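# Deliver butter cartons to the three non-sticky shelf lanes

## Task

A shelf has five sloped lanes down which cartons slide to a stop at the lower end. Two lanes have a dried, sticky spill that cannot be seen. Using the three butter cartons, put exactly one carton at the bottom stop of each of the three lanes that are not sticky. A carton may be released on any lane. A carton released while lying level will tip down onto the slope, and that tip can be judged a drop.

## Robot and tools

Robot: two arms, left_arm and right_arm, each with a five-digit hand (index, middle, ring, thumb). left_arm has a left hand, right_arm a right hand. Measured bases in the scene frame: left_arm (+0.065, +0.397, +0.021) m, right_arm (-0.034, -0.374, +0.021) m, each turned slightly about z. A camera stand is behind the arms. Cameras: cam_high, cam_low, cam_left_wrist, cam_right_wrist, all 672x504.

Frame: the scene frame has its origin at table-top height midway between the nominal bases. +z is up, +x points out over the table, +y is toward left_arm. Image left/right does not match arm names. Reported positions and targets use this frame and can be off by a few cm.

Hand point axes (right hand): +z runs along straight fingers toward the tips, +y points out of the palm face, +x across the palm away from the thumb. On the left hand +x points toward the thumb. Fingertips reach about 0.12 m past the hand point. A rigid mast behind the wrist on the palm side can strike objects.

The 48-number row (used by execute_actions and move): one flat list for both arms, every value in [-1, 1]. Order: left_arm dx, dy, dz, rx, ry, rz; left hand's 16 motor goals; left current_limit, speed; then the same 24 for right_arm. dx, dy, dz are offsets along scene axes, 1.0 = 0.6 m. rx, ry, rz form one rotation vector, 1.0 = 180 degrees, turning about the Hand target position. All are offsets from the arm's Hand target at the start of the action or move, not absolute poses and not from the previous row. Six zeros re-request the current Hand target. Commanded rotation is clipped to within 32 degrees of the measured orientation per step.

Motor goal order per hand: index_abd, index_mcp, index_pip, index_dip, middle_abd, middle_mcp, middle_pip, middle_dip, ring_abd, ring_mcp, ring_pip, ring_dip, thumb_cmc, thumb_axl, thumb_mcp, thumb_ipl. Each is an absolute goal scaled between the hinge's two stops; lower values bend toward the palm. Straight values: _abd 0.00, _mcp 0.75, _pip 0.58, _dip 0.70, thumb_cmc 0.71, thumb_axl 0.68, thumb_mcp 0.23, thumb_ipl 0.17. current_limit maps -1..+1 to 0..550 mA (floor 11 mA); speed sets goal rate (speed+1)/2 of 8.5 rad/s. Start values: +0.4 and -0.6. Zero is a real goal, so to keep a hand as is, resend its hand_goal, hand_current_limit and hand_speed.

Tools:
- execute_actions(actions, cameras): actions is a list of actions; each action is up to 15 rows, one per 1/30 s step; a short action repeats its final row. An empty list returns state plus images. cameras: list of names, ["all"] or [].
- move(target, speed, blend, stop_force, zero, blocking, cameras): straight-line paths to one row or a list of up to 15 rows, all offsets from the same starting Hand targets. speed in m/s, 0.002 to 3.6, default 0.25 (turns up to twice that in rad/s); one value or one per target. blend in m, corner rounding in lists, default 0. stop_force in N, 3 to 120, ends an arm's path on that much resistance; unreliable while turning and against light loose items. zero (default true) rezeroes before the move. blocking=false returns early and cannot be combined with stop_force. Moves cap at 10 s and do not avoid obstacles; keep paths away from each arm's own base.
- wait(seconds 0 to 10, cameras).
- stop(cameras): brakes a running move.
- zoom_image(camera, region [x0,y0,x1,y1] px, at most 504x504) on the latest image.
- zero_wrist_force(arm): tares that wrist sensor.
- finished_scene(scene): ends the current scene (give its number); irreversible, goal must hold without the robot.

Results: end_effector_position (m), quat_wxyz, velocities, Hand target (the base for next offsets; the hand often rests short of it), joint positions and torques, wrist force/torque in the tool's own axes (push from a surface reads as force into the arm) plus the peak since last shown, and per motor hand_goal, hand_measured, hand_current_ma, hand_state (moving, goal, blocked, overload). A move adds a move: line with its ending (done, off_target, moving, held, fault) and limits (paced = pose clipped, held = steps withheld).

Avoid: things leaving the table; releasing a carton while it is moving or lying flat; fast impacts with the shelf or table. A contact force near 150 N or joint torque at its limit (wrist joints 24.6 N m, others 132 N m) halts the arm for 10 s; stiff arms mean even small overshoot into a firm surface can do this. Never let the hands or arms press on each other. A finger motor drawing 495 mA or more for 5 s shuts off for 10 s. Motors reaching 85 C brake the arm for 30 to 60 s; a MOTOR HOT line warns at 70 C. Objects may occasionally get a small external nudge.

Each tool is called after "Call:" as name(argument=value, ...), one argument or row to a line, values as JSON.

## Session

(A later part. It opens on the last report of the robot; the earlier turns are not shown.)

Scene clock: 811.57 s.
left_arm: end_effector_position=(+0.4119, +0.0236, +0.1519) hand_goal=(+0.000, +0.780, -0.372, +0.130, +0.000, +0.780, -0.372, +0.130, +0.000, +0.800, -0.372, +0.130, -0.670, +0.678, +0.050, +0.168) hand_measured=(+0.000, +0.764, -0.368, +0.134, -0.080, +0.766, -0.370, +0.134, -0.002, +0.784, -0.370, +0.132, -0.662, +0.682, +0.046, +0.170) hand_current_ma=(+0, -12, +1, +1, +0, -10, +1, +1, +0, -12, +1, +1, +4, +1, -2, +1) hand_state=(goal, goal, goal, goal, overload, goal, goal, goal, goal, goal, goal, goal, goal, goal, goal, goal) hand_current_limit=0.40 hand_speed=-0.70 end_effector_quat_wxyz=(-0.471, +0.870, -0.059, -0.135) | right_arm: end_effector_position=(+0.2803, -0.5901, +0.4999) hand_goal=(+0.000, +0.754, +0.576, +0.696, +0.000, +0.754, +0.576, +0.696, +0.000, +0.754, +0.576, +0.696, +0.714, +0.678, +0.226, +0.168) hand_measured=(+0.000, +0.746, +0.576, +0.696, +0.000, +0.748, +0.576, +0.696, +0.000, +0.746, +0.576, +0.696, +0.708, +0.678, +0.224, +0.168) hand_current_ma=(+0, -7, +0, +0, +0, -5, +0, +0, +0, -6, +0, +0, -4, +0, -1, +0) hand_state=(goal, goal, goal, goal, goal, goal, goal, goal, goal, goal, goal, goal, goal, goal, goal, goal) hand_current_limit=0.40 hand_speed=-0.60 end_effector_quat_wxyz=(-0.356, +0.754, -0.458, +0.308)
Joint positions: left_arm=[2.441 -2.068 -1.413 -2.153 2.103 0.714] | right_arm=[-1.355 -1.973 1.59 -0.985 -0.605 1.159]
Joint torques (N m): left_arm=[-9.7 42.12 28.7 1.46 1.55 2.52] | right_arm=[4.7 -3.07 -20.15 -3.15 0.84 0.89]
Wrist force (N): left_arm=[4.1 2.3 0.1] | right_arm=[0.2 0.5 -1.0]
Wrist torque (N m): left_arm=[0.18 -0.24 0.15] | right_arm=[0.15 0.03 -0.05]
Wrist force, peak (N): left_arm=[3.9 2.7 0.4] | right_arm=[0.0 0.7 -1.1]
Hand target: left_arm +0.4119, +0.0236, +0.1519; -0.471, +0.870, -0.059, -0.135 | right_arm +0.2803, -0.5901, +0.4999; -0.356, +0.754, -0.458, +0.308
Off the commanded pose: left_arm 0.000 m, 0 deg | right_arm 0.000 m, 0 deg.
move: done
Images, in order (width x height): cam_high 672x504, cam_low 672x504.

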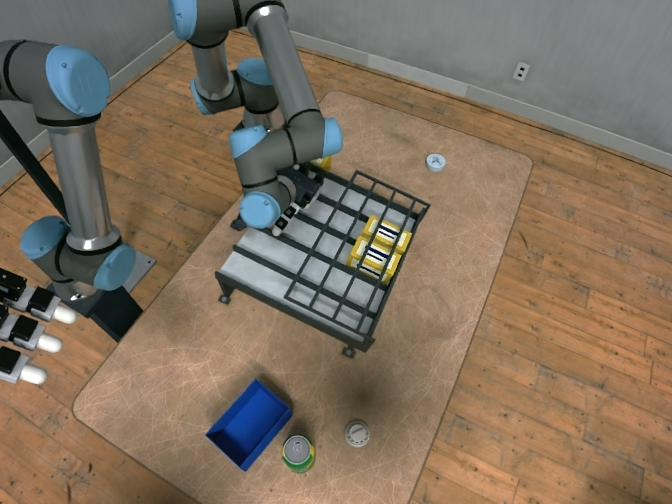

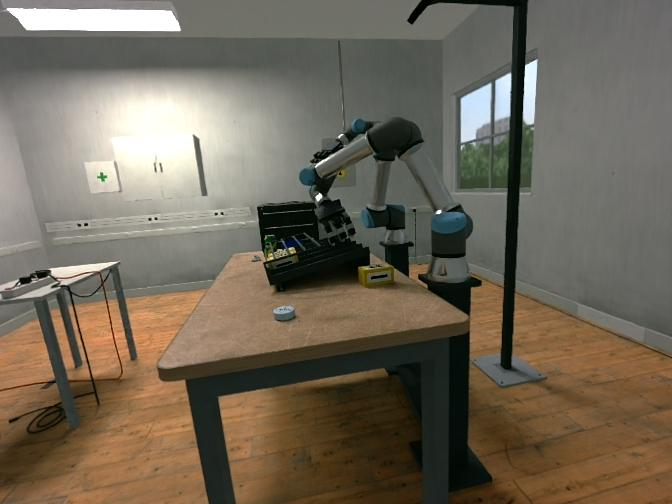

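Call:
move(
  target=[
    [0,0,0.15,0,0,0,0,0.8,-0.372,0.13,0,0.8,-0.372,0.13,0,0.8,-0.372,0.13,-0.67,0.677,0.05,0.168,0.4,-0.5,0,0,0,0,0,0,0,0.754,0.576,0.696,0,0.754,0.576,0.696,0,0.754,0.576,0.696,0.714,0.678,0.226,0.168,0.4,-0.6],
    [-0.1665,0.4817,0.15,0.0115,-0.0994,0.0721,0,0.8,-0.372,0.13,0,0.8,-0.372,0.13,0,0.8,-0.372,0.13,-0.67,0.677,0.05,0.168,0.4,-0.5,0,0,0,0,0,0,0,0.754,0.576,0.696,0,0.754,0.576,0.696,0,0.754,0.576,0.696,0.714,0.678,0.226,0.168,0.4,-0.6],
    [-0.1665,0.4817,-0.0035,0.0115,-0.0994,0.0721,0,0.8,-0.372,0.13,0,0.8,-0.372,0.13,0,0.8,-0.372,0.13,-0.67,0.677,0.05,0.168,0.4,-0.5,0,0,0,0,0,0,0,0.754,0.576,0.696,0,0.754,0.576,0.696,0,0.754,0.576,0.696,0.714,0.678,0.226,0.168,0.4,-0.6],
  ],
  speed=[0.2, 0.35, 0.2],
  blend=0.03,
  cameras=["cam_high","cam_low"],
)

Call:
zoom_image(
  camera="cam_high",
  region=[260, 90, 360, 190],
)

Call:
zoom_image(
  camera="cam_low",
  region=[320, 200, 430, 310],
)

Scene clock: 856.40 s.
left_arm: end_effector_position=(+0.3119, +0.3126, +0.1498) hand_goal=(+0.000, +0.800, -0.372, +0.130, +0.000, +0.800, -0.372, +0.130, +0.000, +0.800, -0.372, +0.130, -0.670, +0.678, +0.050, +0.168) hand_measured=(+0.000, +0.786, -0.370, +0.134, -0.080, +0.788, -0.370, +0.134, -0.002, +0.786, -0.370, +0.132, -0.668, +0.680, +0.048, +0.170) hand_current_ma=(+0, -9, +1, +1, +0, -7, +0, +1, +0, -11, +1, +1, +1, +1, -1, +0) hand_state=(goal, goal, goal, goal, overload, goal, goal, goal, goal, goal, goal, goal, goal, goal, goal, goal) hand_current_limit=0.40 hand_speed=-0.50 end_effector_quat_wxyz=(-0.472, +0.873, +0.115, -0.051) | right_arm: end_effector_position=(+0.2803, -0.5901, +0.4999) hand_goal=(+0.000, +0.754, +0.576, +0.696, +0.000, +0.754, +0.576, +0.696, +0.000, +0.754, +0.576, +0.696, +0.714, +0.678, +0.226, +0.168) hand_measured=(+0.000, +0.746, +0.576, +0.696, +0.000, +0.748, +0.576, +0.696, +0.000, +0.746, +0.576, +0.696, +0.708, +0.678, +0.224, +0.168) hand_current_ma=(+0, -7, +0, +0, +0, -5, +0, +0, +0, -6, +0, +0, -4, +0, -1, +0) hand_state=(goal, goal, goal, goal, goal, goal, goal, goal, goal, goal, goal, goal, goal, goal, goal, goal) hand_current_limit=0.40 hand_speed=-0.60 end_effector_quat_wxyz=(-0.356, +0.754, -0.458, +0.308)
Joint positions: left_arm=[2.828 -1.327 -2.307 -1.77 2.347 0.68] | right_arm=[-1.355 -1.973 1.59 -0.985 -0.605 1.159]
Joint torques (N m): left_arm=[8.06 11.74 23.35 2.42 3.52 1.13] | right_arm=[4.05 -2.51 -20.72 -3.03 0.94 1.02]
Wrist force (N): left_arm=[2.6 3.2 -0.2] | right_arm=[0.0 0.6 -1.1]
Wrist torque (N m): left_arm=[0.31 -0.19 -0.14] | right_arm=[0.19 0.07 -0.06]
Wrist force, peak (N): left_arm=[4.8 4.4 1.6] | right_arm=[0.1 0.8 -1.4]
Hand target: left_arm +0.3120, +0.3126, +0.1498; -0.472, +0.873, +0.115, -0.051 | right_arm +0.2803, -0.5901, +0.4999; -0.356, +0.754, -0.458, +0.308
Off the commanded pose: left_arm 0.000 m, 0 deg | right_arm 0.000 m, 0 deg.
move: done
Images, in order (width x height): cam_high 672x504, cam_low 672x504.

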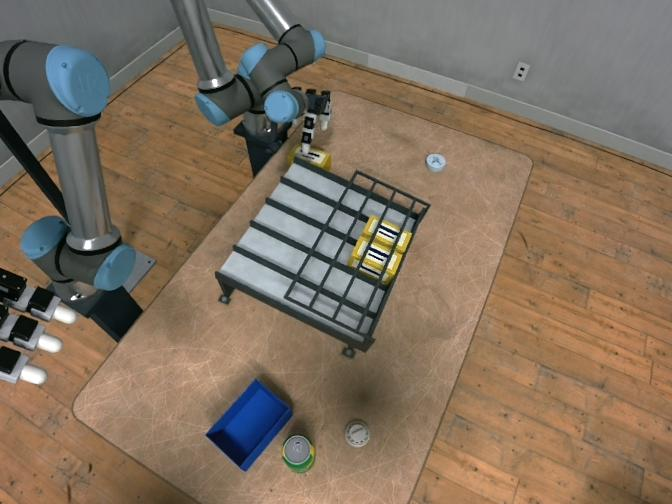

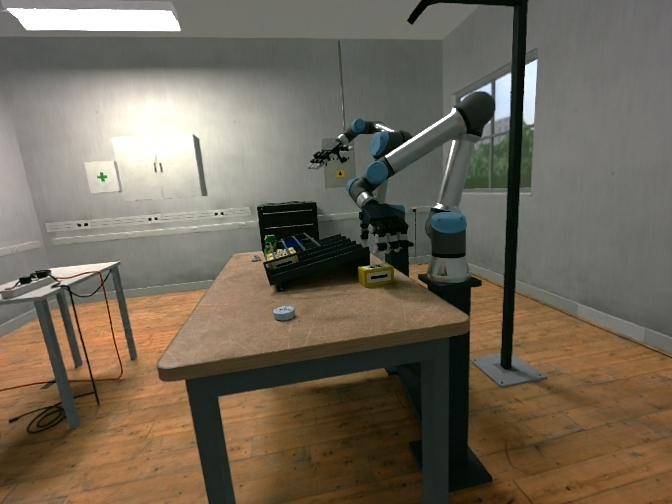

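Scaled by 5.040.

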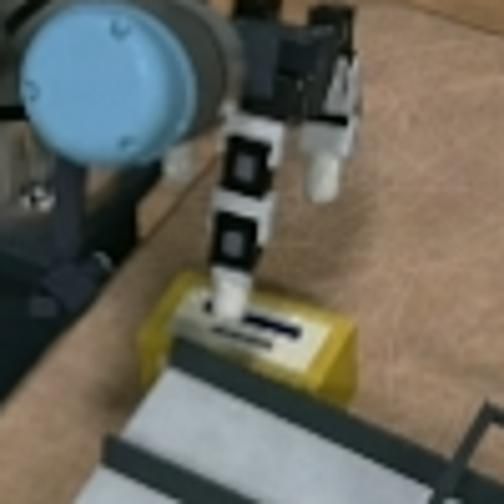

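Scaled by 4.582.

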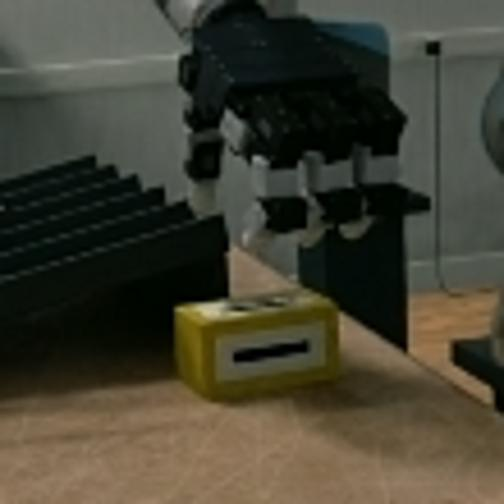

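Call:
move(
  target=[
    [0.0217,0.001,-0.03,0,0,-0.0444,0,0.8,-0.372,0.13,0,0.8,-0.372,0.13,0,0.8,-0.372,0.13,-0.67,0.677,0.05,0.168,0.4,-0.5,0,0,0,0,0,0,0,0.754,0.576,0.696,0,0.754,0.576,0.696,0,0.754,0.576,0.696,0.714,0.678,0.226,0.168,0.4,-0.6],
    [0.0217,0.001,-0.154,0,0,-0.0444,0,0.8,-0.372,0.13,0,0.8,-0.372,0.13,0,0.8,-0.372,0.13,-0.67,0.677,0.05,0.168,0.4,-0.5,0,0,0,0,0,0,0,0.754,0.576,0.696,0,0.754,0.576,0.696,0,0.754,0.576,0.696,0.714,0.678,0.226,0.168,0.4,-0.6],
  ],
  speed=0.06,
  blend=0.003,
  stop_force=6,
  cameras=["cam_high","cam_low"],
)

Call:
zoom_image(
  camera="cam_high",
  region=[260, 90, 360, 190],
)

Call:
zoom_image(
  camera="cam_low",
  region=[320, 200, 430, 310],
)

Scene clock: 885.03 s.
left_arm: end_effector_position=(+0.3250, +0.3132, +0.0574) hand_goal=(+0.000, +0.800, -0.372, +0.130, +0.000, +0.800, -0.372, +0.130, +0.000, +0.800, -0.372, +0.130, -0.670, +0.678, +0.050, +0.168) hand_measured=(+0.000, +0.786, -0.370, +0.134, -0.080, +0.788, -0.370, +0.134, -0.002, +0.786, -0.370, +0.132, -0.668, +0.680, +0.048, +0.170) hand_current_ma=(+0, -9, +1, +1, +0, -7, +0, +1, +0, -11, +1, +1, +1, +1, -1, +0) hand_state=(goal, goal, goal, goal, overload, goal, goal, goal, goal, goal, goal, goal, goal, goal, goal, goal) hand_current_limit=0.40 hand_speed=-0.50 end_effector_quat_wxyz=(-0.474, +0.879, +0.054, -0.018) | right_arm: end_effector_position=(+0.2803, -0.5901, +0.4999) hand_goal=(+0.000, +0.754, +0.576, +0.696, +0.000, +0.754, +0.576, +0.696, +0.000, +0.754, +0.576, +0.696, +0.714, +0.678, +0.226, +0.168) hand_measured=(+0.000, +0.746, +0.576, +0.696, +0.000, +0.748, +0.576, +0.696, +0.000, +0.746, +0.576, +0.696, +0.708, +0.678, +0.224, +0.168) hand_current_ma=(+0, -7, +0, +0, +0, -5, +0, +0, +0, -6, +0, +0, -4, +0, -1, +0) hand_state=(goal, goal, goal, goal, goal, goal, goal, goal, goal, goal, goal, goal, goal, goal, goal, goal) hand_current_limit=0.40 hand_speed=-0.60 end_effector_quat_wxyz=(-0.356, +0.754, -0.458, +0.308)
Joint positions: left_arm=[2.822 -1.513 -2.494 -1.281 2.426 0.836] | right_arm=[-1.355 -1.973 1.59 -0.985 -0.605 1.159]
Joint torques (N m): left_arm=[7.6 20.52 27.48 2.88 2.46 2.8] | right_arm=[5.3 -1.85 -21.93 -2.91 0.88 0.9]
Wrist force (N): left_arm=[2.8 2.6 0.1] | right_arm=[0.1 0.6 -1.1]
Wrist torque (N m): left_arm=[0.21 -0.22 -0.01] | right_arm=[0.18 0.05 -0.04]
Wrist force, peak (N): left_arm=[2.8 3.8 0.6] | right_arm=[0.0 0.6 -1.4]
Hand target: left_arm +0.3250, +0.3132, +0.0574; -0.474, +0.879, +0.054, -0.018 | right_arm +0.2803, -0.5901, +0.4999; -0.356, +0.754, -0.458, +0.308
Off the commanded pose: left_arm 0.000 m, 0 deg | right_arm 0.000 m, 0 deg.
move: done
Images, in order (width x height): cam_high 672x504, cam_low 672x504.

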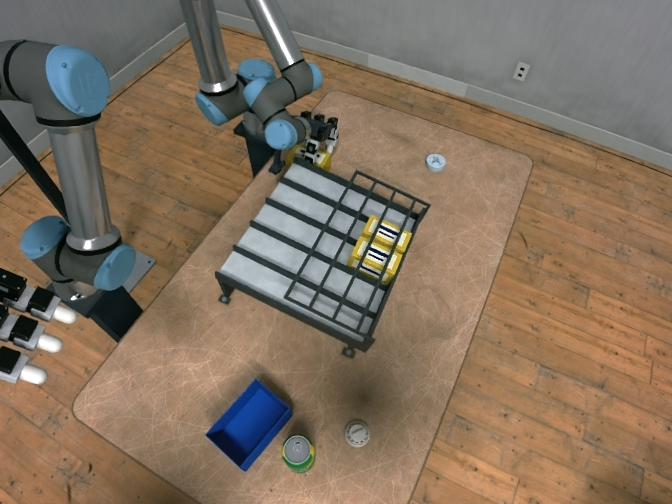

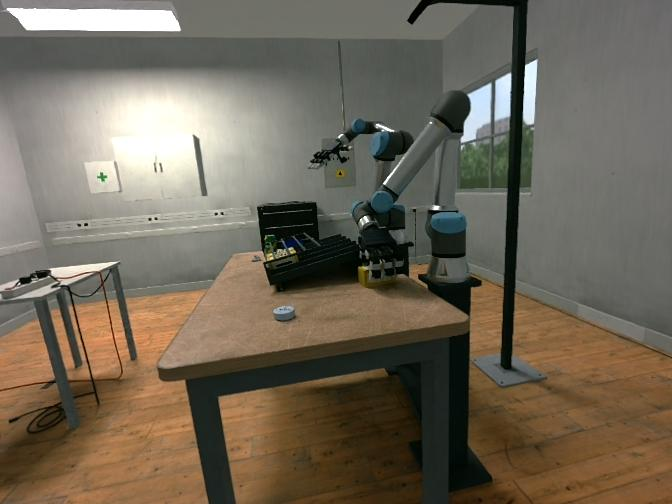

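Scaled by 5.040.

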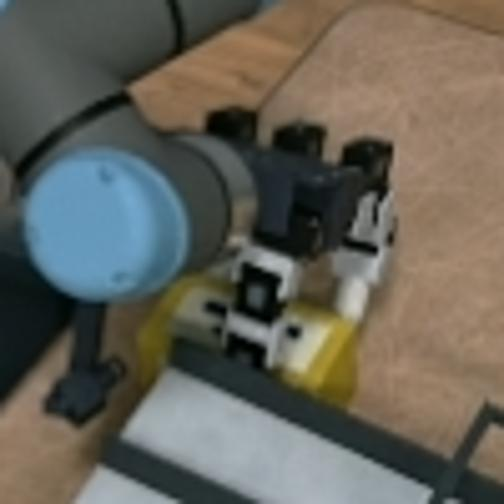

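Scaled by 4.582.

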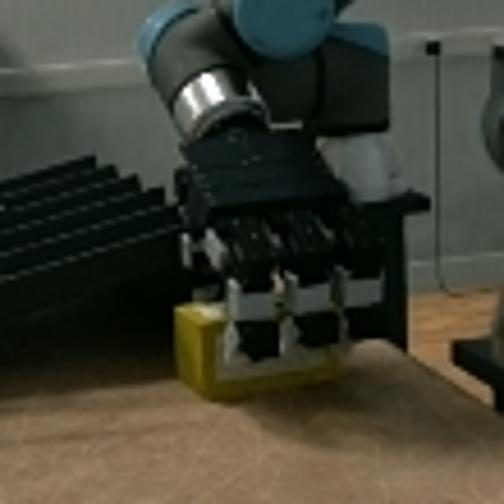

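Call:
move(
  target=[0,0,0,0,0,0,0,0.40,-0.372,0.13,0,0.40,-0.372,0.13,0,0.8,-0.372,0.13,-0.67,0.677,-0.42,0.168,0.5,-0.85,0,0,0,0,0,0,0,0.754,0.576,0.696,0,0.754,0.576,0.696,0,0.754,0.576,0.696,0.714,0.678,0.226,0.168,0.4,-0.6],
  speed=0.1,
)

Call:
move(
  target=[
    [0,0,0.333,0,0,0,0,0.40,-0.372,0.13,0,0.40,-0.372,0.13,0,0.8,-0.372,0.13,-0.67,0.677,-0.42,0.168,0.5,-0.85,0,0,0,0,0,0,0,0.754,0.576,0.696,0,0.754,0.576,0.696,0,0.754,0.576,0.696,0.714,0.678,0.226,0.168,0.4,-0.6],
    [0.1617,-0.6237,0.30,-0.0043,0.1,-0.0278,0,0.40,-0.372,0.13,0,0.40,-0.372,0.13,0,0.8,-0.372,0.13,-0.67,0.677,-0.42,0.168,0.5,-0.85,0,0,0,0,0,0,0,0.754,0.576,0.696,0,0.754,0.576,0.696,0,0.754,0.576,0.696,0.714,0.678,0.226,0.168,0.4,-0.6],
    [0.1617,-0.6237,0.2293,-0.0043,0.1,-0.0278,0,0.40,-0.372,0.13,0,0.40,-0.372,0.13,0,0.8,-0.372,0.13,-0.67,0.677,-0.42,0.168,0.5,-0.85,0,0,0,0,0,0,0,0.754,0.576,0.696,0,0.754,0.576,0.696,0,0.754,0.576,0.696,0.714,0.678,0.226,0.168,0.4,-0.6],
  ],
  speed=[0.12, 0.25, 0.15],
  blend=0.02,
  cameras=["cam_high","cam_low"],
)

Call:
zoom_image(
  camera="cam_high",
  region=[225, 180, 325, 280],
)

Call:
zoom_image(
  camera="cam_low",
  region=[290, 205, 370, 275],
)

Scene clock: 910.97 s.
left_arm: end_effector_position=(+0.3250, +0.3132, +0.0574) hand_goal=(+0.000, +0.400, -0.372, +0.130, +0.000, +0.400, -0.372, +0.130, +0.000, +0.800, -0.372, +0.130, -0.670, +0.678, -0.420, +0.168) hand_measured=(+0.000, +0.566, -0.350, +0.134, -0.080, +0.574, -0.348, +0.132, -0.002, +0.786, -0.370, +0.132, -0.666, +0.680, -0.084, +0.208) hand_current_ma=(+0, +412, +20, +1, +0, +413, +21, +0, +0, -11, +1, +1, +1, +1, +412, +79) hand_state=(goal, blocked, blocked, goal, overload, blocked, blocked, goal, goal, goal, goal, goal, goal, goal, blocked, blocked) hand_current_limit=0.50 hand_speed=-0.85 end_effector_quat_wxyz=(-0.474, +0.879, +0.054, -0.018) | right_arm: end_effector_position=(+0.2803, -0.5901, +0.4999) hand_goal=(+0.000, +0.754, +0.576, +0.696, +0.000, +0.754, +0.576, +0.696, +0.000, +0.754, +0.576, +0.696, +0.714, +0.678, +0.226, +0.168) hand_measured=(+0.000, +0.746, +0.576, +0.696, +0.000, +0.748, +0.576, +0.696, +0.000, +0.746, +0.576, +0.696, +0.708, +0.678, +0.224, +0.168) hand_current_ma=(+0, -7, +0, +0, +0, -5, +0, +0, +0, -6, +0, +0, -4, +0, -1, +0) hand_state=(goal, goal, goal, goal, goal, goal, goal, goal, goal, goal, goal, goal, goal, goal, goal, goal) hand_current_limit=0.40 hand_speed=-0.60 end_effector_quat_wxyz=(-0.356, +0.754, -0.458, +0.308)
Joint positions: left_arm=[2.822 -1.513 -2.494 -1.281 2.426 0.836] | right_arm=[-1.355 -1.973 1.59 -0.985 -0.605 1.159]
Joint torques (N m): left_arm=[6.61 17.63 24.63 2.43 2.42 2.64] | right_arm=[3.48 -1.51 -22.28 -3.05 1.01 0.96]
Wrist force (N): left_arm=[2.9 -6.3 -2.0] | right_arm=[-0.1 0.6 -1.0]
Wrist torque (N m): left_arm=[0.13 -0.21 0.08] | right_arm=[0.17 0.07 -0.07]
Wrist force, peak (N): left_arm=[3.1 -6.8 -2.1] | right_arm=[0.1 0.7 -1.3]
Hand target: left_arm +0.3250, +0.3132, +0.0574; -0.474, +0.879, +0.054, -0.018 | right_arm +0.2803, -0.5901, +0.4999; -0.356, +0.754, -0.458, +0.308
Off the commanded pose: left_arm 0.000 m, 0 deg | right_arm 0.000 m, 0 deg.
move: done

Scene clock: 914.93 s.
left_arm: end_effector_position=(+0.4220, -0.0610, +0.1950) hand_goal=(+0.000, +0.400, -0.372, +0.130, +0.000, +0.400, -0.372, +0.130, +0.000, +0.800, -0.372, +0.130, -0.670, +0.678, -0.420, +0.168) hand_measured=(+0.002, +0.542, -0.320, +0.152, -0.068, +0.498, -0.308, +0.174, -0.002, +0.786, -0.370, +0.132, -0.646, +0.686, -0.084, +0.212) hand_current_ma=(+0, +412, +79, +19, +0, +240, +106, +59, +0, -11, +1, +1, +22, +4, +412, +93) hand_state=(goal, blocked, blocked, blocked, overload, blocked, blocked, blocked, goal, goal, goal, goal, blocked, goal, blocked, blocked) hand_current_limit=0.50 hand_speed=-0.85 end_effector_quat_wxyz=(-0.471, +0.870, -0.059, -0.135) | right_arm: end_effector_position=(+0.2803, -0.5901, +0.4999) hand_goal=(+0.000, +0.754, +0.576, +0.696, +0.000, +0.754, +0.576, +0.696, +0.000, +0.754, +0.576, +0.696, +0.714, +0.678, +0.226, +0.168) hand_measured=(+0.000, +0.746, +0.576, +0.696, +0.000, +0.748, +0.576, +0.696, +0.000, +0.746, +0.576, +0.696, +0.708, +0.678, +0.224, +0.168) hand_current_ma=(+0, -7, +0, +0, +0, -5, +0, +0, +0, -6, +0, +0, -4, +0, -1, +0) hand_state=(goal, goal, goal, goal, goal, goal, goal, goal, goal, goal, goal, goal, goal, goal, goal, goal) hand_current_limit=0.40 hand_speed=-0.60 end_effector_quat_wxyz=(-0.356, +0.754, -0.458, +0.308)
Joint positions: left_arm=[2.36 -2.236 -1.026 -2.4 2.038 0.659] | right_arm=[-1.355 -1.973 1.59 -0.985 -0.605 1.159]
Joint torques (N m): left_arm=[8.39 57.49 26.91 0.47 3.02 2.94] | right_arm=[4.16 -0.83 -23.17 -3.1 0.85 1]
Wrist force (N): left_arm=[5.0 7.2 2.3] | right_arm=[0.1 0.5 -1.0]
Wrist torque (N m): left_arm=[0.50 -0.23 -0.11] | right_arm=[0.16 0.04 -0.05]
Wrist force, peak (N): left_arm=[5.4 9.6 3.6] | right_arm=[0.2 0.5 -1.4]
Hand target: left_arm +0.4220, -0.0610, +0.1950; -0.471, +0.870, -0.059, -0.135 | right_arm +0.2803, -0.5901, +0.4999; -0.356, +0.754, -0.458, +0.308
Off the commanded pose: left_arm 0.000 m, 0 deg | right_arm 0.000 m, 0 deg.
move: done
Images, in order (width x height): cam_high 672x504, cam_low 672x504.

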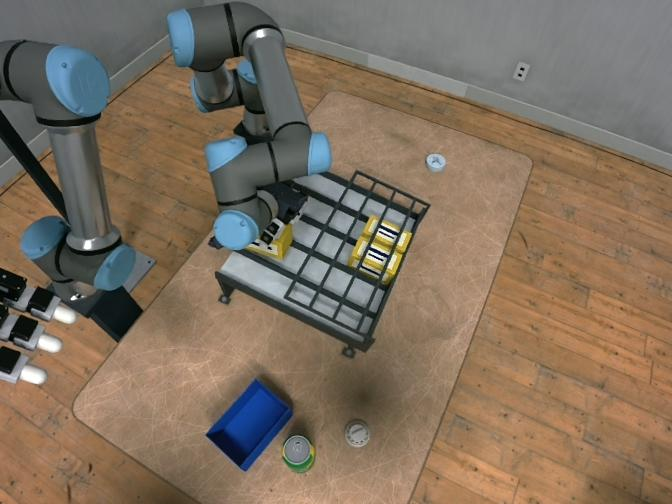

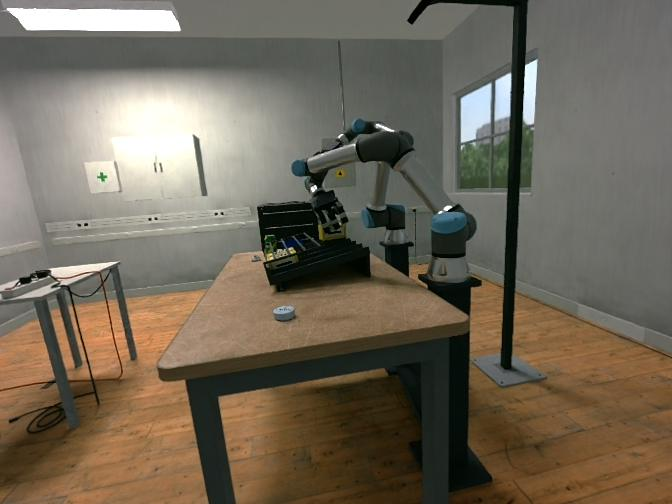

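Scaled by 5.040.

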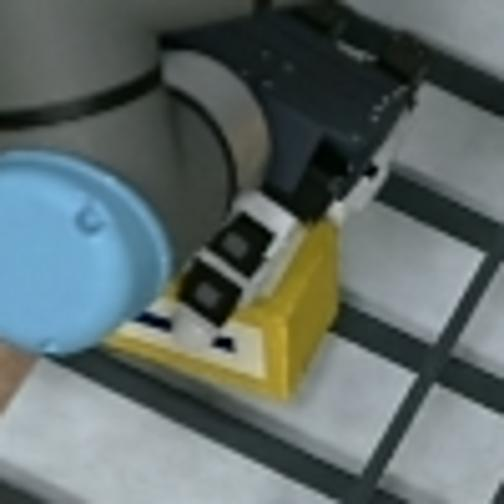

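Scaled by 6.300.

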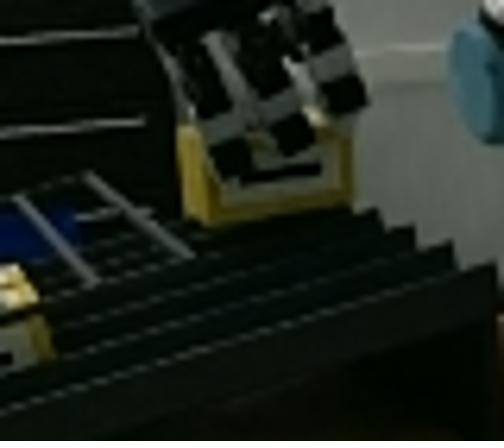

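Call:
move(
  target=[0.008,0,0,-0.006,0.0495,-0.025,0,0.40,-0.372,0.13,0,0.40,-0.372,0.13,0,0.8,-0.372,0.13,-0.67,0.677,-0.42,0.168,0.5,-0.85,0,0,0,0,0,0,0,0.754,0.576,0.696,0,0.754,0.576,0.696,0,0.754,0.576,0.696,0.714,0.678,0.226,0.168,0.4,-0.6],
  speed=0.15,
  cameras=["cam_high","cam_low"],
)

Call:
zoom_image(
  camera="cam_high",
  region=[225, 180, 325, 280],
)

Call:
zoom_image(
  camera="cam_low",
  region=[290, 205, 370, 275],
)

Scene clock: 930.40 s.
left_arm: end_effector_position=(+0.4269, -0.0610, +0.1950) hand_goal=(+0.000, +0.400, -0.372, +0.130, +0.000, +0.400, -0.372, +0.130, +0.000, +0.800, -0.372, +0.130, -0.670, +0.678, -0.420, +0.168) hand_measured=(+0.004, +0.542, -0.320, +0.152, -0.066, +0.498, -0.308, +0.174, -0.002, +0.786, -0.370, +0.132, -0.646, +0.686, -0.084, +0.212) hand_current_ma=(+1, +413, +79, +19, +0, +240, +106, +59, +0, -11, +1, +1, +23, +4, +413, +93) hand_state=(goal, blocked, blocked, blocked, overload, blocked, blocked, blocked, goal, goal, goal, goal, blocked, goal, blocked, blocked) hand_current_limit=0.50 hand_speed=-0.85 end_effector_quat_wxyz=(-0.462, +0.858, -0.131, -0.183) | right_arm: end_effector_position=(+0.2803, -0.5901, +0.4999) hand_goal=(+0.000, +0.754, +0.576, +0.696, +0.000, +0.754, +0.576, +0.696, +0.000, +0.754, +0.576, +0.696, +0.714, +0.678, +0.226, +0.168) hand_measured=(+0.000, +0.746, +0.576, +0.696, +0.000, +0.748, +0.576, +0.696, +0.000, +0.746, +0.576, +0.696, +0.708, +0.678, +0.224, +0.168) hand_current_ma=(+0, -7, +0, +0, +0, -5, +0, +0, +0, -6, +0, +0, -4, +0, -1, +0) hand_state=(goal, goal, goal, goal, goal, goal, goal, goal, goal, goal, goal, goal, goal, goal, goal, goal) hand_current_limit=0.40 hand_speed=-0.60 end_effector_quat_wxyz=(-0.356, +0.754, -0.458, +0.308)
Joint positions: left_arm=[2.383 -2.278 -0.966 -2.433 2.05 0.838] | right_arm=[-1.355 -1.973 1.59 -0.985 -0.605 1.159]
Joint torques (N m): left_arm=[-9.22 58.85 11.73 1.35 -0.62 -0.7] | right_arm=[3.4 1.38 -23.12 -3.15 0.87 0.99]
Wrist force (N): left_arm=[5.7 6.1 2.2] | right_arm=[0.1 0.4 -1.0]
Wrist torque (N m): left_arm=[0.43 -0.21 -0.08] | right_arm=[0.14 0.05 -0.05]
Wrist force, peak (N): left_arm=[5.1 7.4 2.5] | right_arm=[0.1 0.7 -1.4]
Hand target: left_arm +0.4268, -0.0610, +0.1950; -0.462, +0.858, -0.131, -0.183 | right_arm +0.2803, -0.5901, +0.4999; -0.356, +0.754, -0.458, +0.308
Off the commanded pose: left_arm 0.000 m, 0 deg | right_arm 0.000 m, 0 deg.
move: done
Images, in order (width x height): cam_high 672x504, cam_low 672x504.

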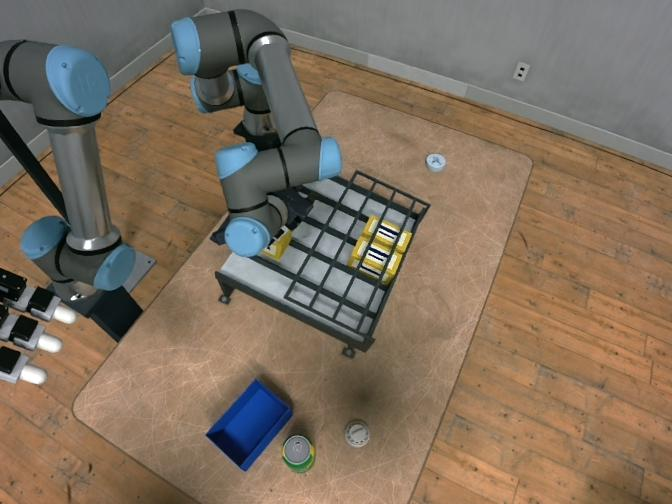

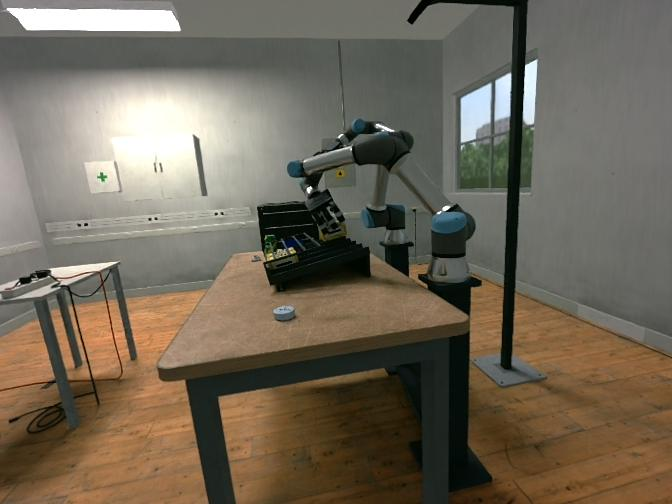

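Scaled by 5.040.

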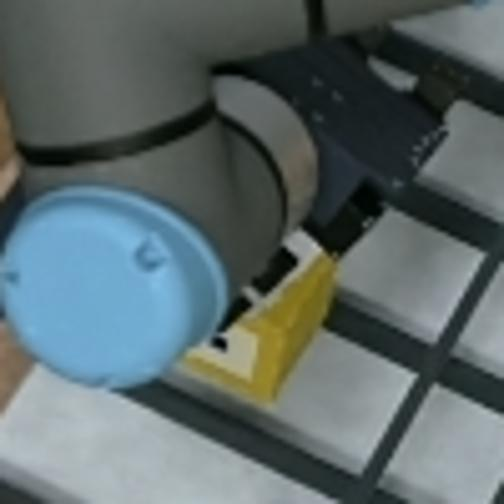

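Scaled by 6.300.

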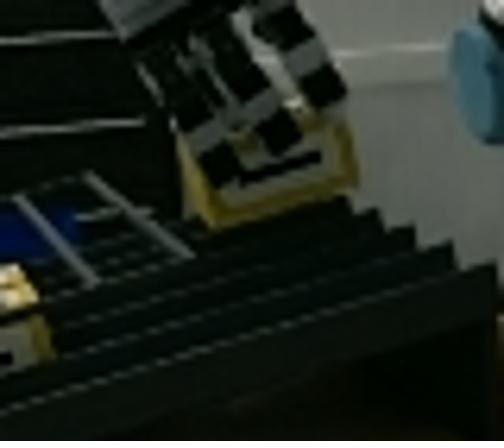

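Call:
move(
  target=[0,-0.008,-0.085,0,0,0,0,0.40,-0.372,0.13,0,0.40,-0.372,0.13,0,0.8,-0.372,0.13,-0.67,0.677,-0.42,0.168,0.5,-0.85,0,0,0,0,0,0,0,0.754,0.576,0.696,0,0.754,0.576,0.696,0,0.754,0.576,0.696,0.714,0.678,0.226,0.168,0.4,-0.6],
  speed=0.03,
  stop_force=5,
  cameras=["cam_high","cam_low"],
)

Call:
zoom_image(
  camera="cam_high",
  region=[225, 180, 325, 280],
)

Call:
zoom_image(
  camera="cam_low",
  region=[290, 205, 370, 275],
)

Scene clock: 949.37 s.
left_arm: end_effector_position=(+0.4268, -0.0649, +0.1535) hand_goal=(+0.000, +0.400, -0.372, +0.130, +0.000, +0.400, -0.372, +0.130, +0.000, +0.800, -0.372, +0.130, -0.670, +0.678, -0.420, +0.168) hand_measured=(+0.002, +0.542, -0.318, +0.144, -0.070, +0.498, -0.308, +0.166, -0.002, +0.786, -0.370, +0.132, -0.648, +0.684, -0.084, +0.212) hand_current_ma=(+1, +412, +82, +8, +0, +240, +106, +43, +0, -11, +1, +1, +19, +4, +412, +97) hand_state=(goal, blocked, blocked, goal, overload, blocked, blocked, blocked, goal, goal, goal, goal, blocked, goal, blocked, blocked) hand_current_limit=0.50 hand_speed=-0.85 end_effector_quat_wxyz=(-0.462, +0.858, -0.131, -0.183) | right_arm: end_effector_position=(+0.2803, -0.5901, +0.4999) hand_goal=(+0.000, +0.754, +0.576, +0.696, +0.000, +0.754, +0.576, +0.696, +0.000, +0.754, +0.576, +0.696, +0.714, +0.678, +0.226, +0.168) hand_measured=(+0.000, +0.746, +0.576, +0.696, +0.000, +0.748, +0.576, +0.696, +0.000, +0.746, +0.576, +0.696, +0.708, +0.678, +0.224, +0.168) hand_current_ma=(+0, -7, +0, +0, +0, -5, +0, +0, +0, -6, +0, +0, -4, +0, -1, +0) hand_state=(goal, goal, goal, goal, goal, goal, goal, goal, goal, goal, goal, goal, goal, goal, goal, goal) hand_current_limit=0.40 hand_speed=-0.60 end_effector_quat_wxyz=(-0.356, +0.754, -0.458, +0.308)
Joint positions: left_arm=[2.38 -2.304 -1.027 -2.346 2.046 0.836] | right_arm=[-1.355 -1.973 1.59 -0.985 -0.605 1.159]
Joint torques (N m): left_arm=[7.14 61.72 36.86 2.43 1.76 0.92] | right_arm=[3.94 0.92 -22.98 -3.09 0.91 0.93]
Wrist force (N): left_arm=[4.9 4.1 6.4] | right_arm=[0.2 0.6 -1.1]
Wrist torque (N m): left_arm=[0.69 -0.18 0.01] | right_arm=[0.17 0.03 -0.05]
Wrist force, peak (N): left_arm=[4.9 4.0 6.8] | right_arm=[0.2 0.7 -1.4]
Hand target: left_arm +0.4268, -0.0649, +0.1535; -0.462, +0.858, -0.131, -0.183 (not the last commanded pose) | right_arm +0.2803, -0.5901, +0.4999; -0.356, +0.754, -0.458, +0.308
Off the commanded pose: left_arm 0.010 m, 0 deg | right_arm 0.000 m, 0 deg.
move: contact (left_arm)
Images, in order (width x height): cam_high 672x504, cam_low 672x504.

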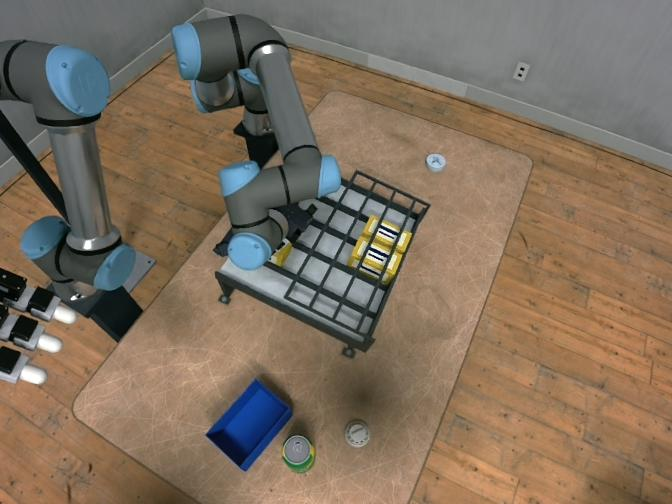

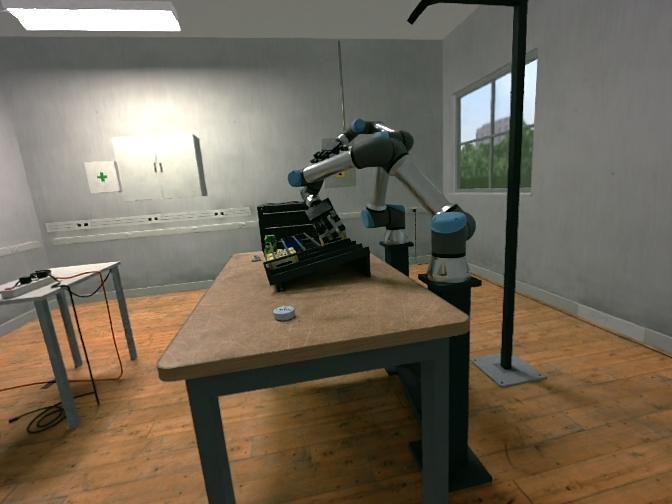

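Scaled by 5.040.

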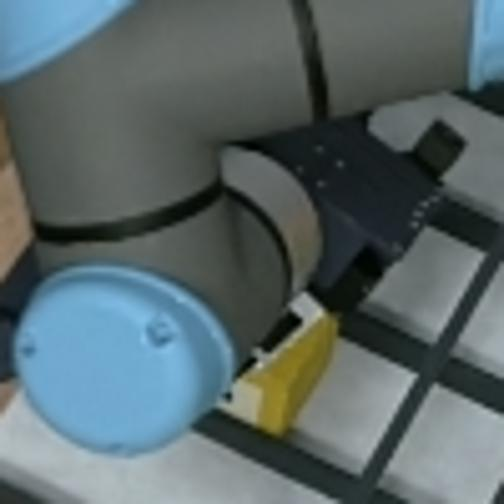

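Scaled by 6.300.

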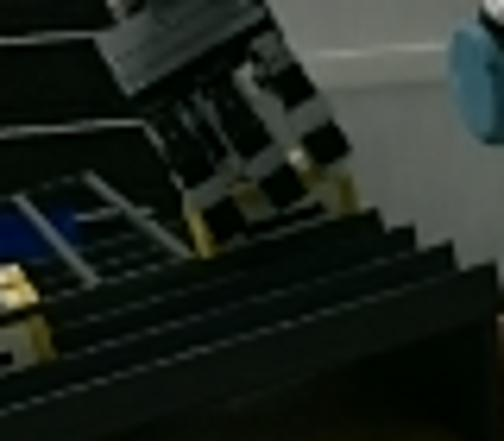

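Call:
move(
  target=[0,0,0,0,0,0,0,0.65,-0.372,0.13,0,0.65,-0.372,0.13,0,0.8,-0.372,0.13,-0.67,0.677,0.05,0.168,0.4,-0.93,0,0,0,0,0,0,0,0.754,0.576,0.696,0,0.754,0.576,0.696,0,0.754,0.576,0.696,0.714,0.678,0.226,0.168,0.4,-0.6],
  speed=0.1,
)

Call:
move(
  target=[0,0,0,0,0,0,0,0.78,-0.372,0.13,0,0.78,-0.372,0.13,0,0.8,-0.372,0.13,-0.67,0.677,0.05,0.168,0.4,-0.7,0,0,0,0,0,0,0,0.754,0.576,0.696,0,0.754,0.576,0.696,0,0.754,0.576,0.696,0.714,0.678,0.226,0.168,0.4,-0.6],
  speed=0.1,
  cameras=["cam_high","cam_low"],
)

Call:
wait(
  seconds=2,
  cameras=["cam_high","cam_low"],
)

Call:
zoom_image(
  camera="cam_high",
  region=[225, 170, 435, 360],
)

Call:
zoom_image(
  camera="cam_low",
  region=[250, 205, 380, 285],
)

Scene clock: 962.93 s.
left_arm: end_effector_position=(+0.4268, -0.0649, +0.1535) hand_goal=(+0.000, +0.650, -0.372, +0.130, +0.000, +0.650, -0.372, +0.130, +0.000, +0.800, -0.372, +0.130, -0.670, +0.678, +0.050, +0.168) hand_measured=(+0.004, +0.636, -0.368, +0.134, -0.070, +0.638, -0.368, +0.134, -0.002, +0.786, -0.370, +0.132, -0.658, +0.682, +0.046, +0.170) hand_current_ma=(+1, -9, +1, +1, +0, -7, +1, +1, +0, -11, +1, +1, +7, +2, -2, +1) hand_state=(goal, goal, goal, goal, overload, goal, goal, goal, goal, goal, goal, goal, goal, goal, goal, goal) hand_current_limit=0.40 hand_speed=-0.93 end_effector_quat_wxyz=(-0.462, +0.858, -0.131, -0.183) | right_arm: end_effector_position=(+0.2803, -0.5901, +0.4999) hand_goal=(+0.000, +0.754, +0.576, +0.696, +0.000, +0.754, +0.576, +0.696, +0.000, +0.754, +0.576, +0.696, +0.714, +0.678, +0.226, +0.168) hand_measured=(+0.000, +0.746, +0.576, +0.696, +0.000, +0.748, +0.576, +0.696, +0.000, +0.746, +0.576, +0.696, +0.708, +0.678, +0.224, +0.168) hand_current_ma=(+0, -7, +0, +0, +0, -5, +0, +0, +0, -6, +0, +0, -4, +0, -1, +0) hand_state=(goal, goal, goal, goal, goal, goal, goal, goal, goal, goal, goal, goal, goal, goal, goal, goal) hand_current_limit=0.40 hand_speed=-0.60 end_effector_quat_wxyz=(-0.356, +0.754, -0.458, +0.308)
Joint positions: left_arm=[2.38 -2.304 -1.027 -2.346 2.046 0.836] | right_arm=[-1.355 -1.973 1.59 -0.985 -0.605 1.159]
Joint torques (N m): left_arm=[6.54 53.03 29.47 -1.54 1.64 2.54] | right_arm=[3.43 1.87 -24.27 -3.03 1.01 1.03]
Wrist force (N): left_arm=[3.7 1.3 -0.3] | right_arm=[0.2 0.6 -1.1]
Wrist torque (N m): left_arm=[0.11 -0.22 0.12] | right_arm=[0.18 0.03 -0.04]
Wrist force, peak (N): left_arm=[5.2 4.2 6.7] | right_arm=[0.0 0.8 -1.4]
Hand target: left_arm +0.4268, -0.0649, +0.1535; -0.462, +0.858, -0.131, -0.183 | right_arm +0.2803, -0.5901, +0.4999; -0.356, +0.754, -0.458, +0.308
Off the commanded pose: left_arm 0.000 m, 0 deg | right_arm 0.000 m, 0 deg.
move: done

Scene clock: 963.43 s.
left_arm: end_effector_position=(+0.4268, -0.0649, +0.1535) hand_goal=(+0.000, +0.780, -0.372, +0.130, +0.000, +0.780, -0.372, +0.130, +0.000, +0.800, -0.372, +0.130, -0.670, +0.678, +0.050, +0.168) hand_measured=(+0.004, +0.766, -0.368, +0.134, -0.070, +0.768, -0.370, +0.134, -0.002, +0.786, -0.370, +0.132, -0.658, +0.682, +0.046, +0.170) hand_current_ma=(+1, -11, +1, +1, +0, -9, +1, +1, +0, -11, +1, +1, +7, +2, -2, +1) hand_state=(goal, goal, goal, goal, overload, goal, goal, goal, goal, goal, goal, goal, goal, goal, goal, goal) hand_current_limit=0.40 hand_speed=-0.70 end_effector_quat_wxyz=(-0.462, +0.858, -0.131, -0.183) | right_arm: end_effector_position=(+0.2803, -0.5901, +0.4999) hand_goal=(+0.000, +0.754, +0.576, +0.696, +0.000, +0.754, +0.576, +0.696, +0.000, +0.754, +0.576, +0.696, +0.714, +0.678, +0.226, +0.168) hand_measured=(+0.000, +0.746, +0.576, +0.696, +0.000, +0.748, +0.576, +0.696, +0.000, +0.746, +0.576, +0.696, +0.708, +0.678, +0.224, +0.168) hand_current_ma=(+0, -7, +0, +0, +0, -5, +0, +0, +0, -6, +0, +0, -4, +0, -1, +0) hand_state=(goal, goal, goal, goal, goal, goal, goal, goal, goal, goal, goal, goal, goal, goal, goal, goal) hand_current_limit=0.40 hand_speed=-0.60 end_effector_quat_wxyz=(-0.356, +0.754, -0.458, +0.308)
Joint positions: left_arm=[2.38 -2.304 -1.027 -2.346 2.046 0.836] | right_arm=[-1.355 -1.973 1.59 -0.985 -0.605 1.159]
Joint torques (N m): left_arm=[6.92 50.1 27.88 -1.66 1.59 2.39] | right_arm=[3.65 1.22 -24.54 -3.1 0.94 0.9]
Wrist force (N): left_arm=[3.8 1.5 -0.1] | right_arm=[0.2 0.6 -1.2]
Wrist torque (N m): left_arm=[0.11 -0.21 0.12] | right_arm=[0.19 0.04 -0.04]
Wrist force, peak (N): left_arm=[3.8 1.6 -0.2] | right_arm=[-0.1 0.8 -1.3]
Hand target: left_arm +0.4268, -0.0649, +0.1535; -0.462, +0.858, -0.131, -0.183 | right_arm +0.2803, -0.5901, +0.4999; -0.356, +0.754, -0.458, +0.308
Off the commanded pose: left_arm 0.000 m, 0 deg | right_arm 0.000 m, 0 deg.
move: done
Images, in order (width x height): cam_high 672x504, cam_low 672x504.

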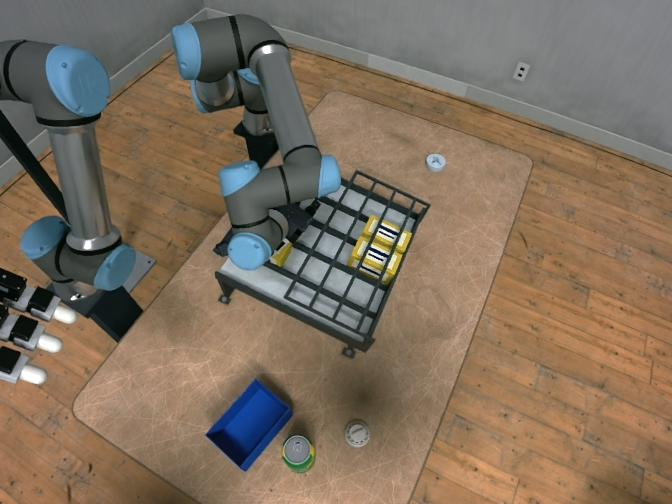

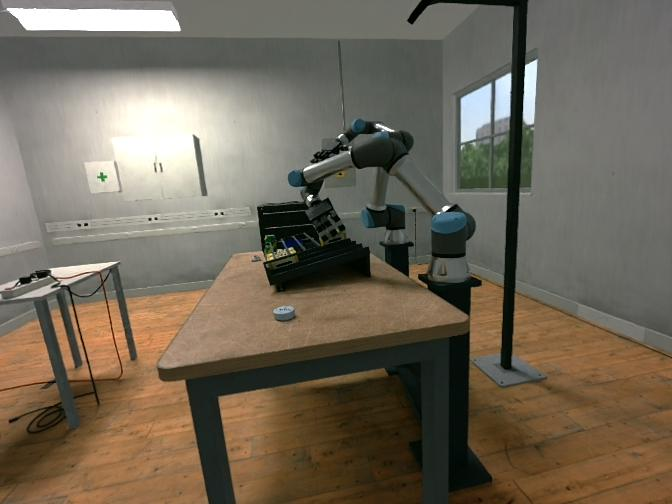

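Scene clock: 965.43 s.
left_arm: end_effector_position=(+0.4268, -0.0649, +0.1535) hand_goal=(+0.000, +0.780, -0.372, +0.130, +0.000, +0.780, -0.372, +0.130, +0.000, +0.800, -0.372, +0.130, -0.670, +0.678, +0.050, +0.168) hand_measured=(+0.004, +0.766, -0.368, +0.134, -0.070, +0.768, -0.370, +0.134, -0.002, +0.786, -0.370, +0.132, -0.658, +0.682, +0.046, +0.170) hand_current_ma=(+1, -11, +1, +1, +0, -9, +1, +1, +0, -11, +1, +1, +7, +2, -2, +1) hand_state=(goal, goal, goal, goal, overload, goal, goal, goal, goal, goal, goal, goal, goal, goal, goal, goal) hand_current_limit=0.40 hand_speed=-0.70 end_effector_quat_wxyz=(-0.462, +0.858, -0.131, -0.183) | right_arm: end_effector_position=(+0.2803, -0.5901, +0.4999) hand_goal=(+0.000, +0.754, +0.576, +0.696, +0.000, +0.754, +0.576, +0.696, +0.000, +0.754, +0.576, +0.696, +0.714, +0.678, +0.226, +0.168) hand_measured=(+0.000, +0.746, +0.576, +0.696, +0.000, +0.748, +0.576, +0.696, +0.000, +0.746, +0.576, +0.696, +0.708, +0.678, +0.224, +0.168) hand_current_ma=(+0, -7, +0, +0, +0, -5, +0, +0, +0, -6, +0, +0, -4, +0, -1, +0) hand_state=(goal, goal, goal, goal, goal, goal, goal, goal, goal, goal, goal, goal, goal, goal, goal, goal) hand_current_limit=0.40 hand_speed=-0.60 end_effector_quat_wxyz=(-0.356, +0.754, -0.458, +0.308)
Joint positions: left_arm=[2.38 -2.304 -1.027 -2.346 2.046 0.836] | right_arm=[-1.355 -1.973 1.59 -0.985 -0.605 1.159]
Joint torques (N m): left_arm=[6.9 41.44 16.16 -1.58 1.66 1.71] | right_arm=[3.61 1.76 -24.05 -3.22 0.86 0.93]
Wrist force (N): left_arm=[3.9 1.4 -0.1] | right_arm=[0.0 0.5 -1.3]
Wrist torque (N m): left_arm=[0.10 -0.23 0.13] | right_arm=[0.19 0.07 -0.06]
Wrist force, peak (N): left_arm=[4.0 1.7 -0.1] | right_arm=[0.2 0.6 -1.4]
Hand target: left_arm +0.4268, -0.0649, +0.1535; -0.462, +0.858, -0.131, -0.183 | right_arm +0.2803, -0.5901, +0.4999; -0.356, +0.754, -0.458, +0.308
Off the commanded pose: left_arm 0.000 m, 0 deg | right_arm 0.000 m, 0 deg.
wait: 2.00 s; at rest by 0.17 s
Images, in order (width x height): cam_high 672x504, cam_low 672x504.

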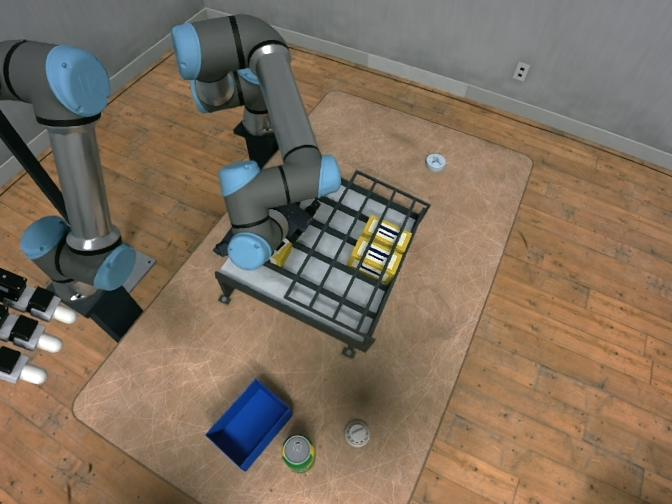

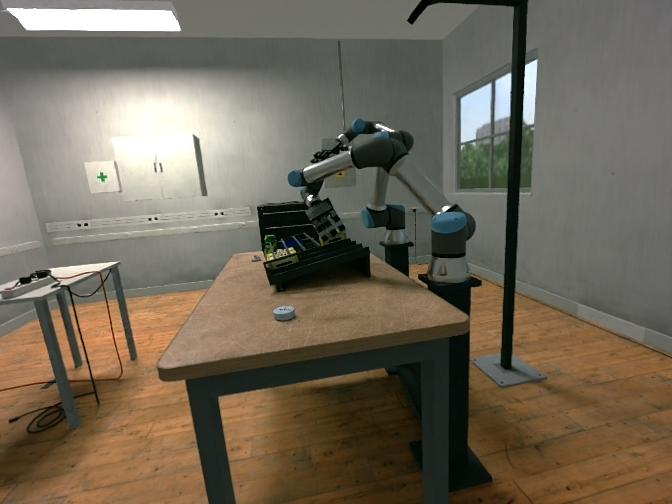

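Scaled by 2.400.

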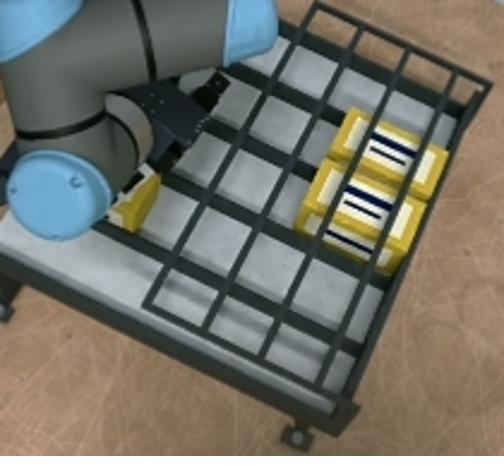

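Scaled by 3.877.

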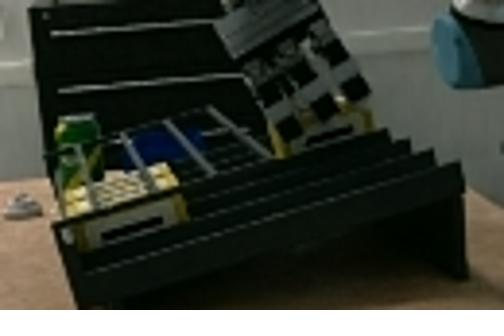

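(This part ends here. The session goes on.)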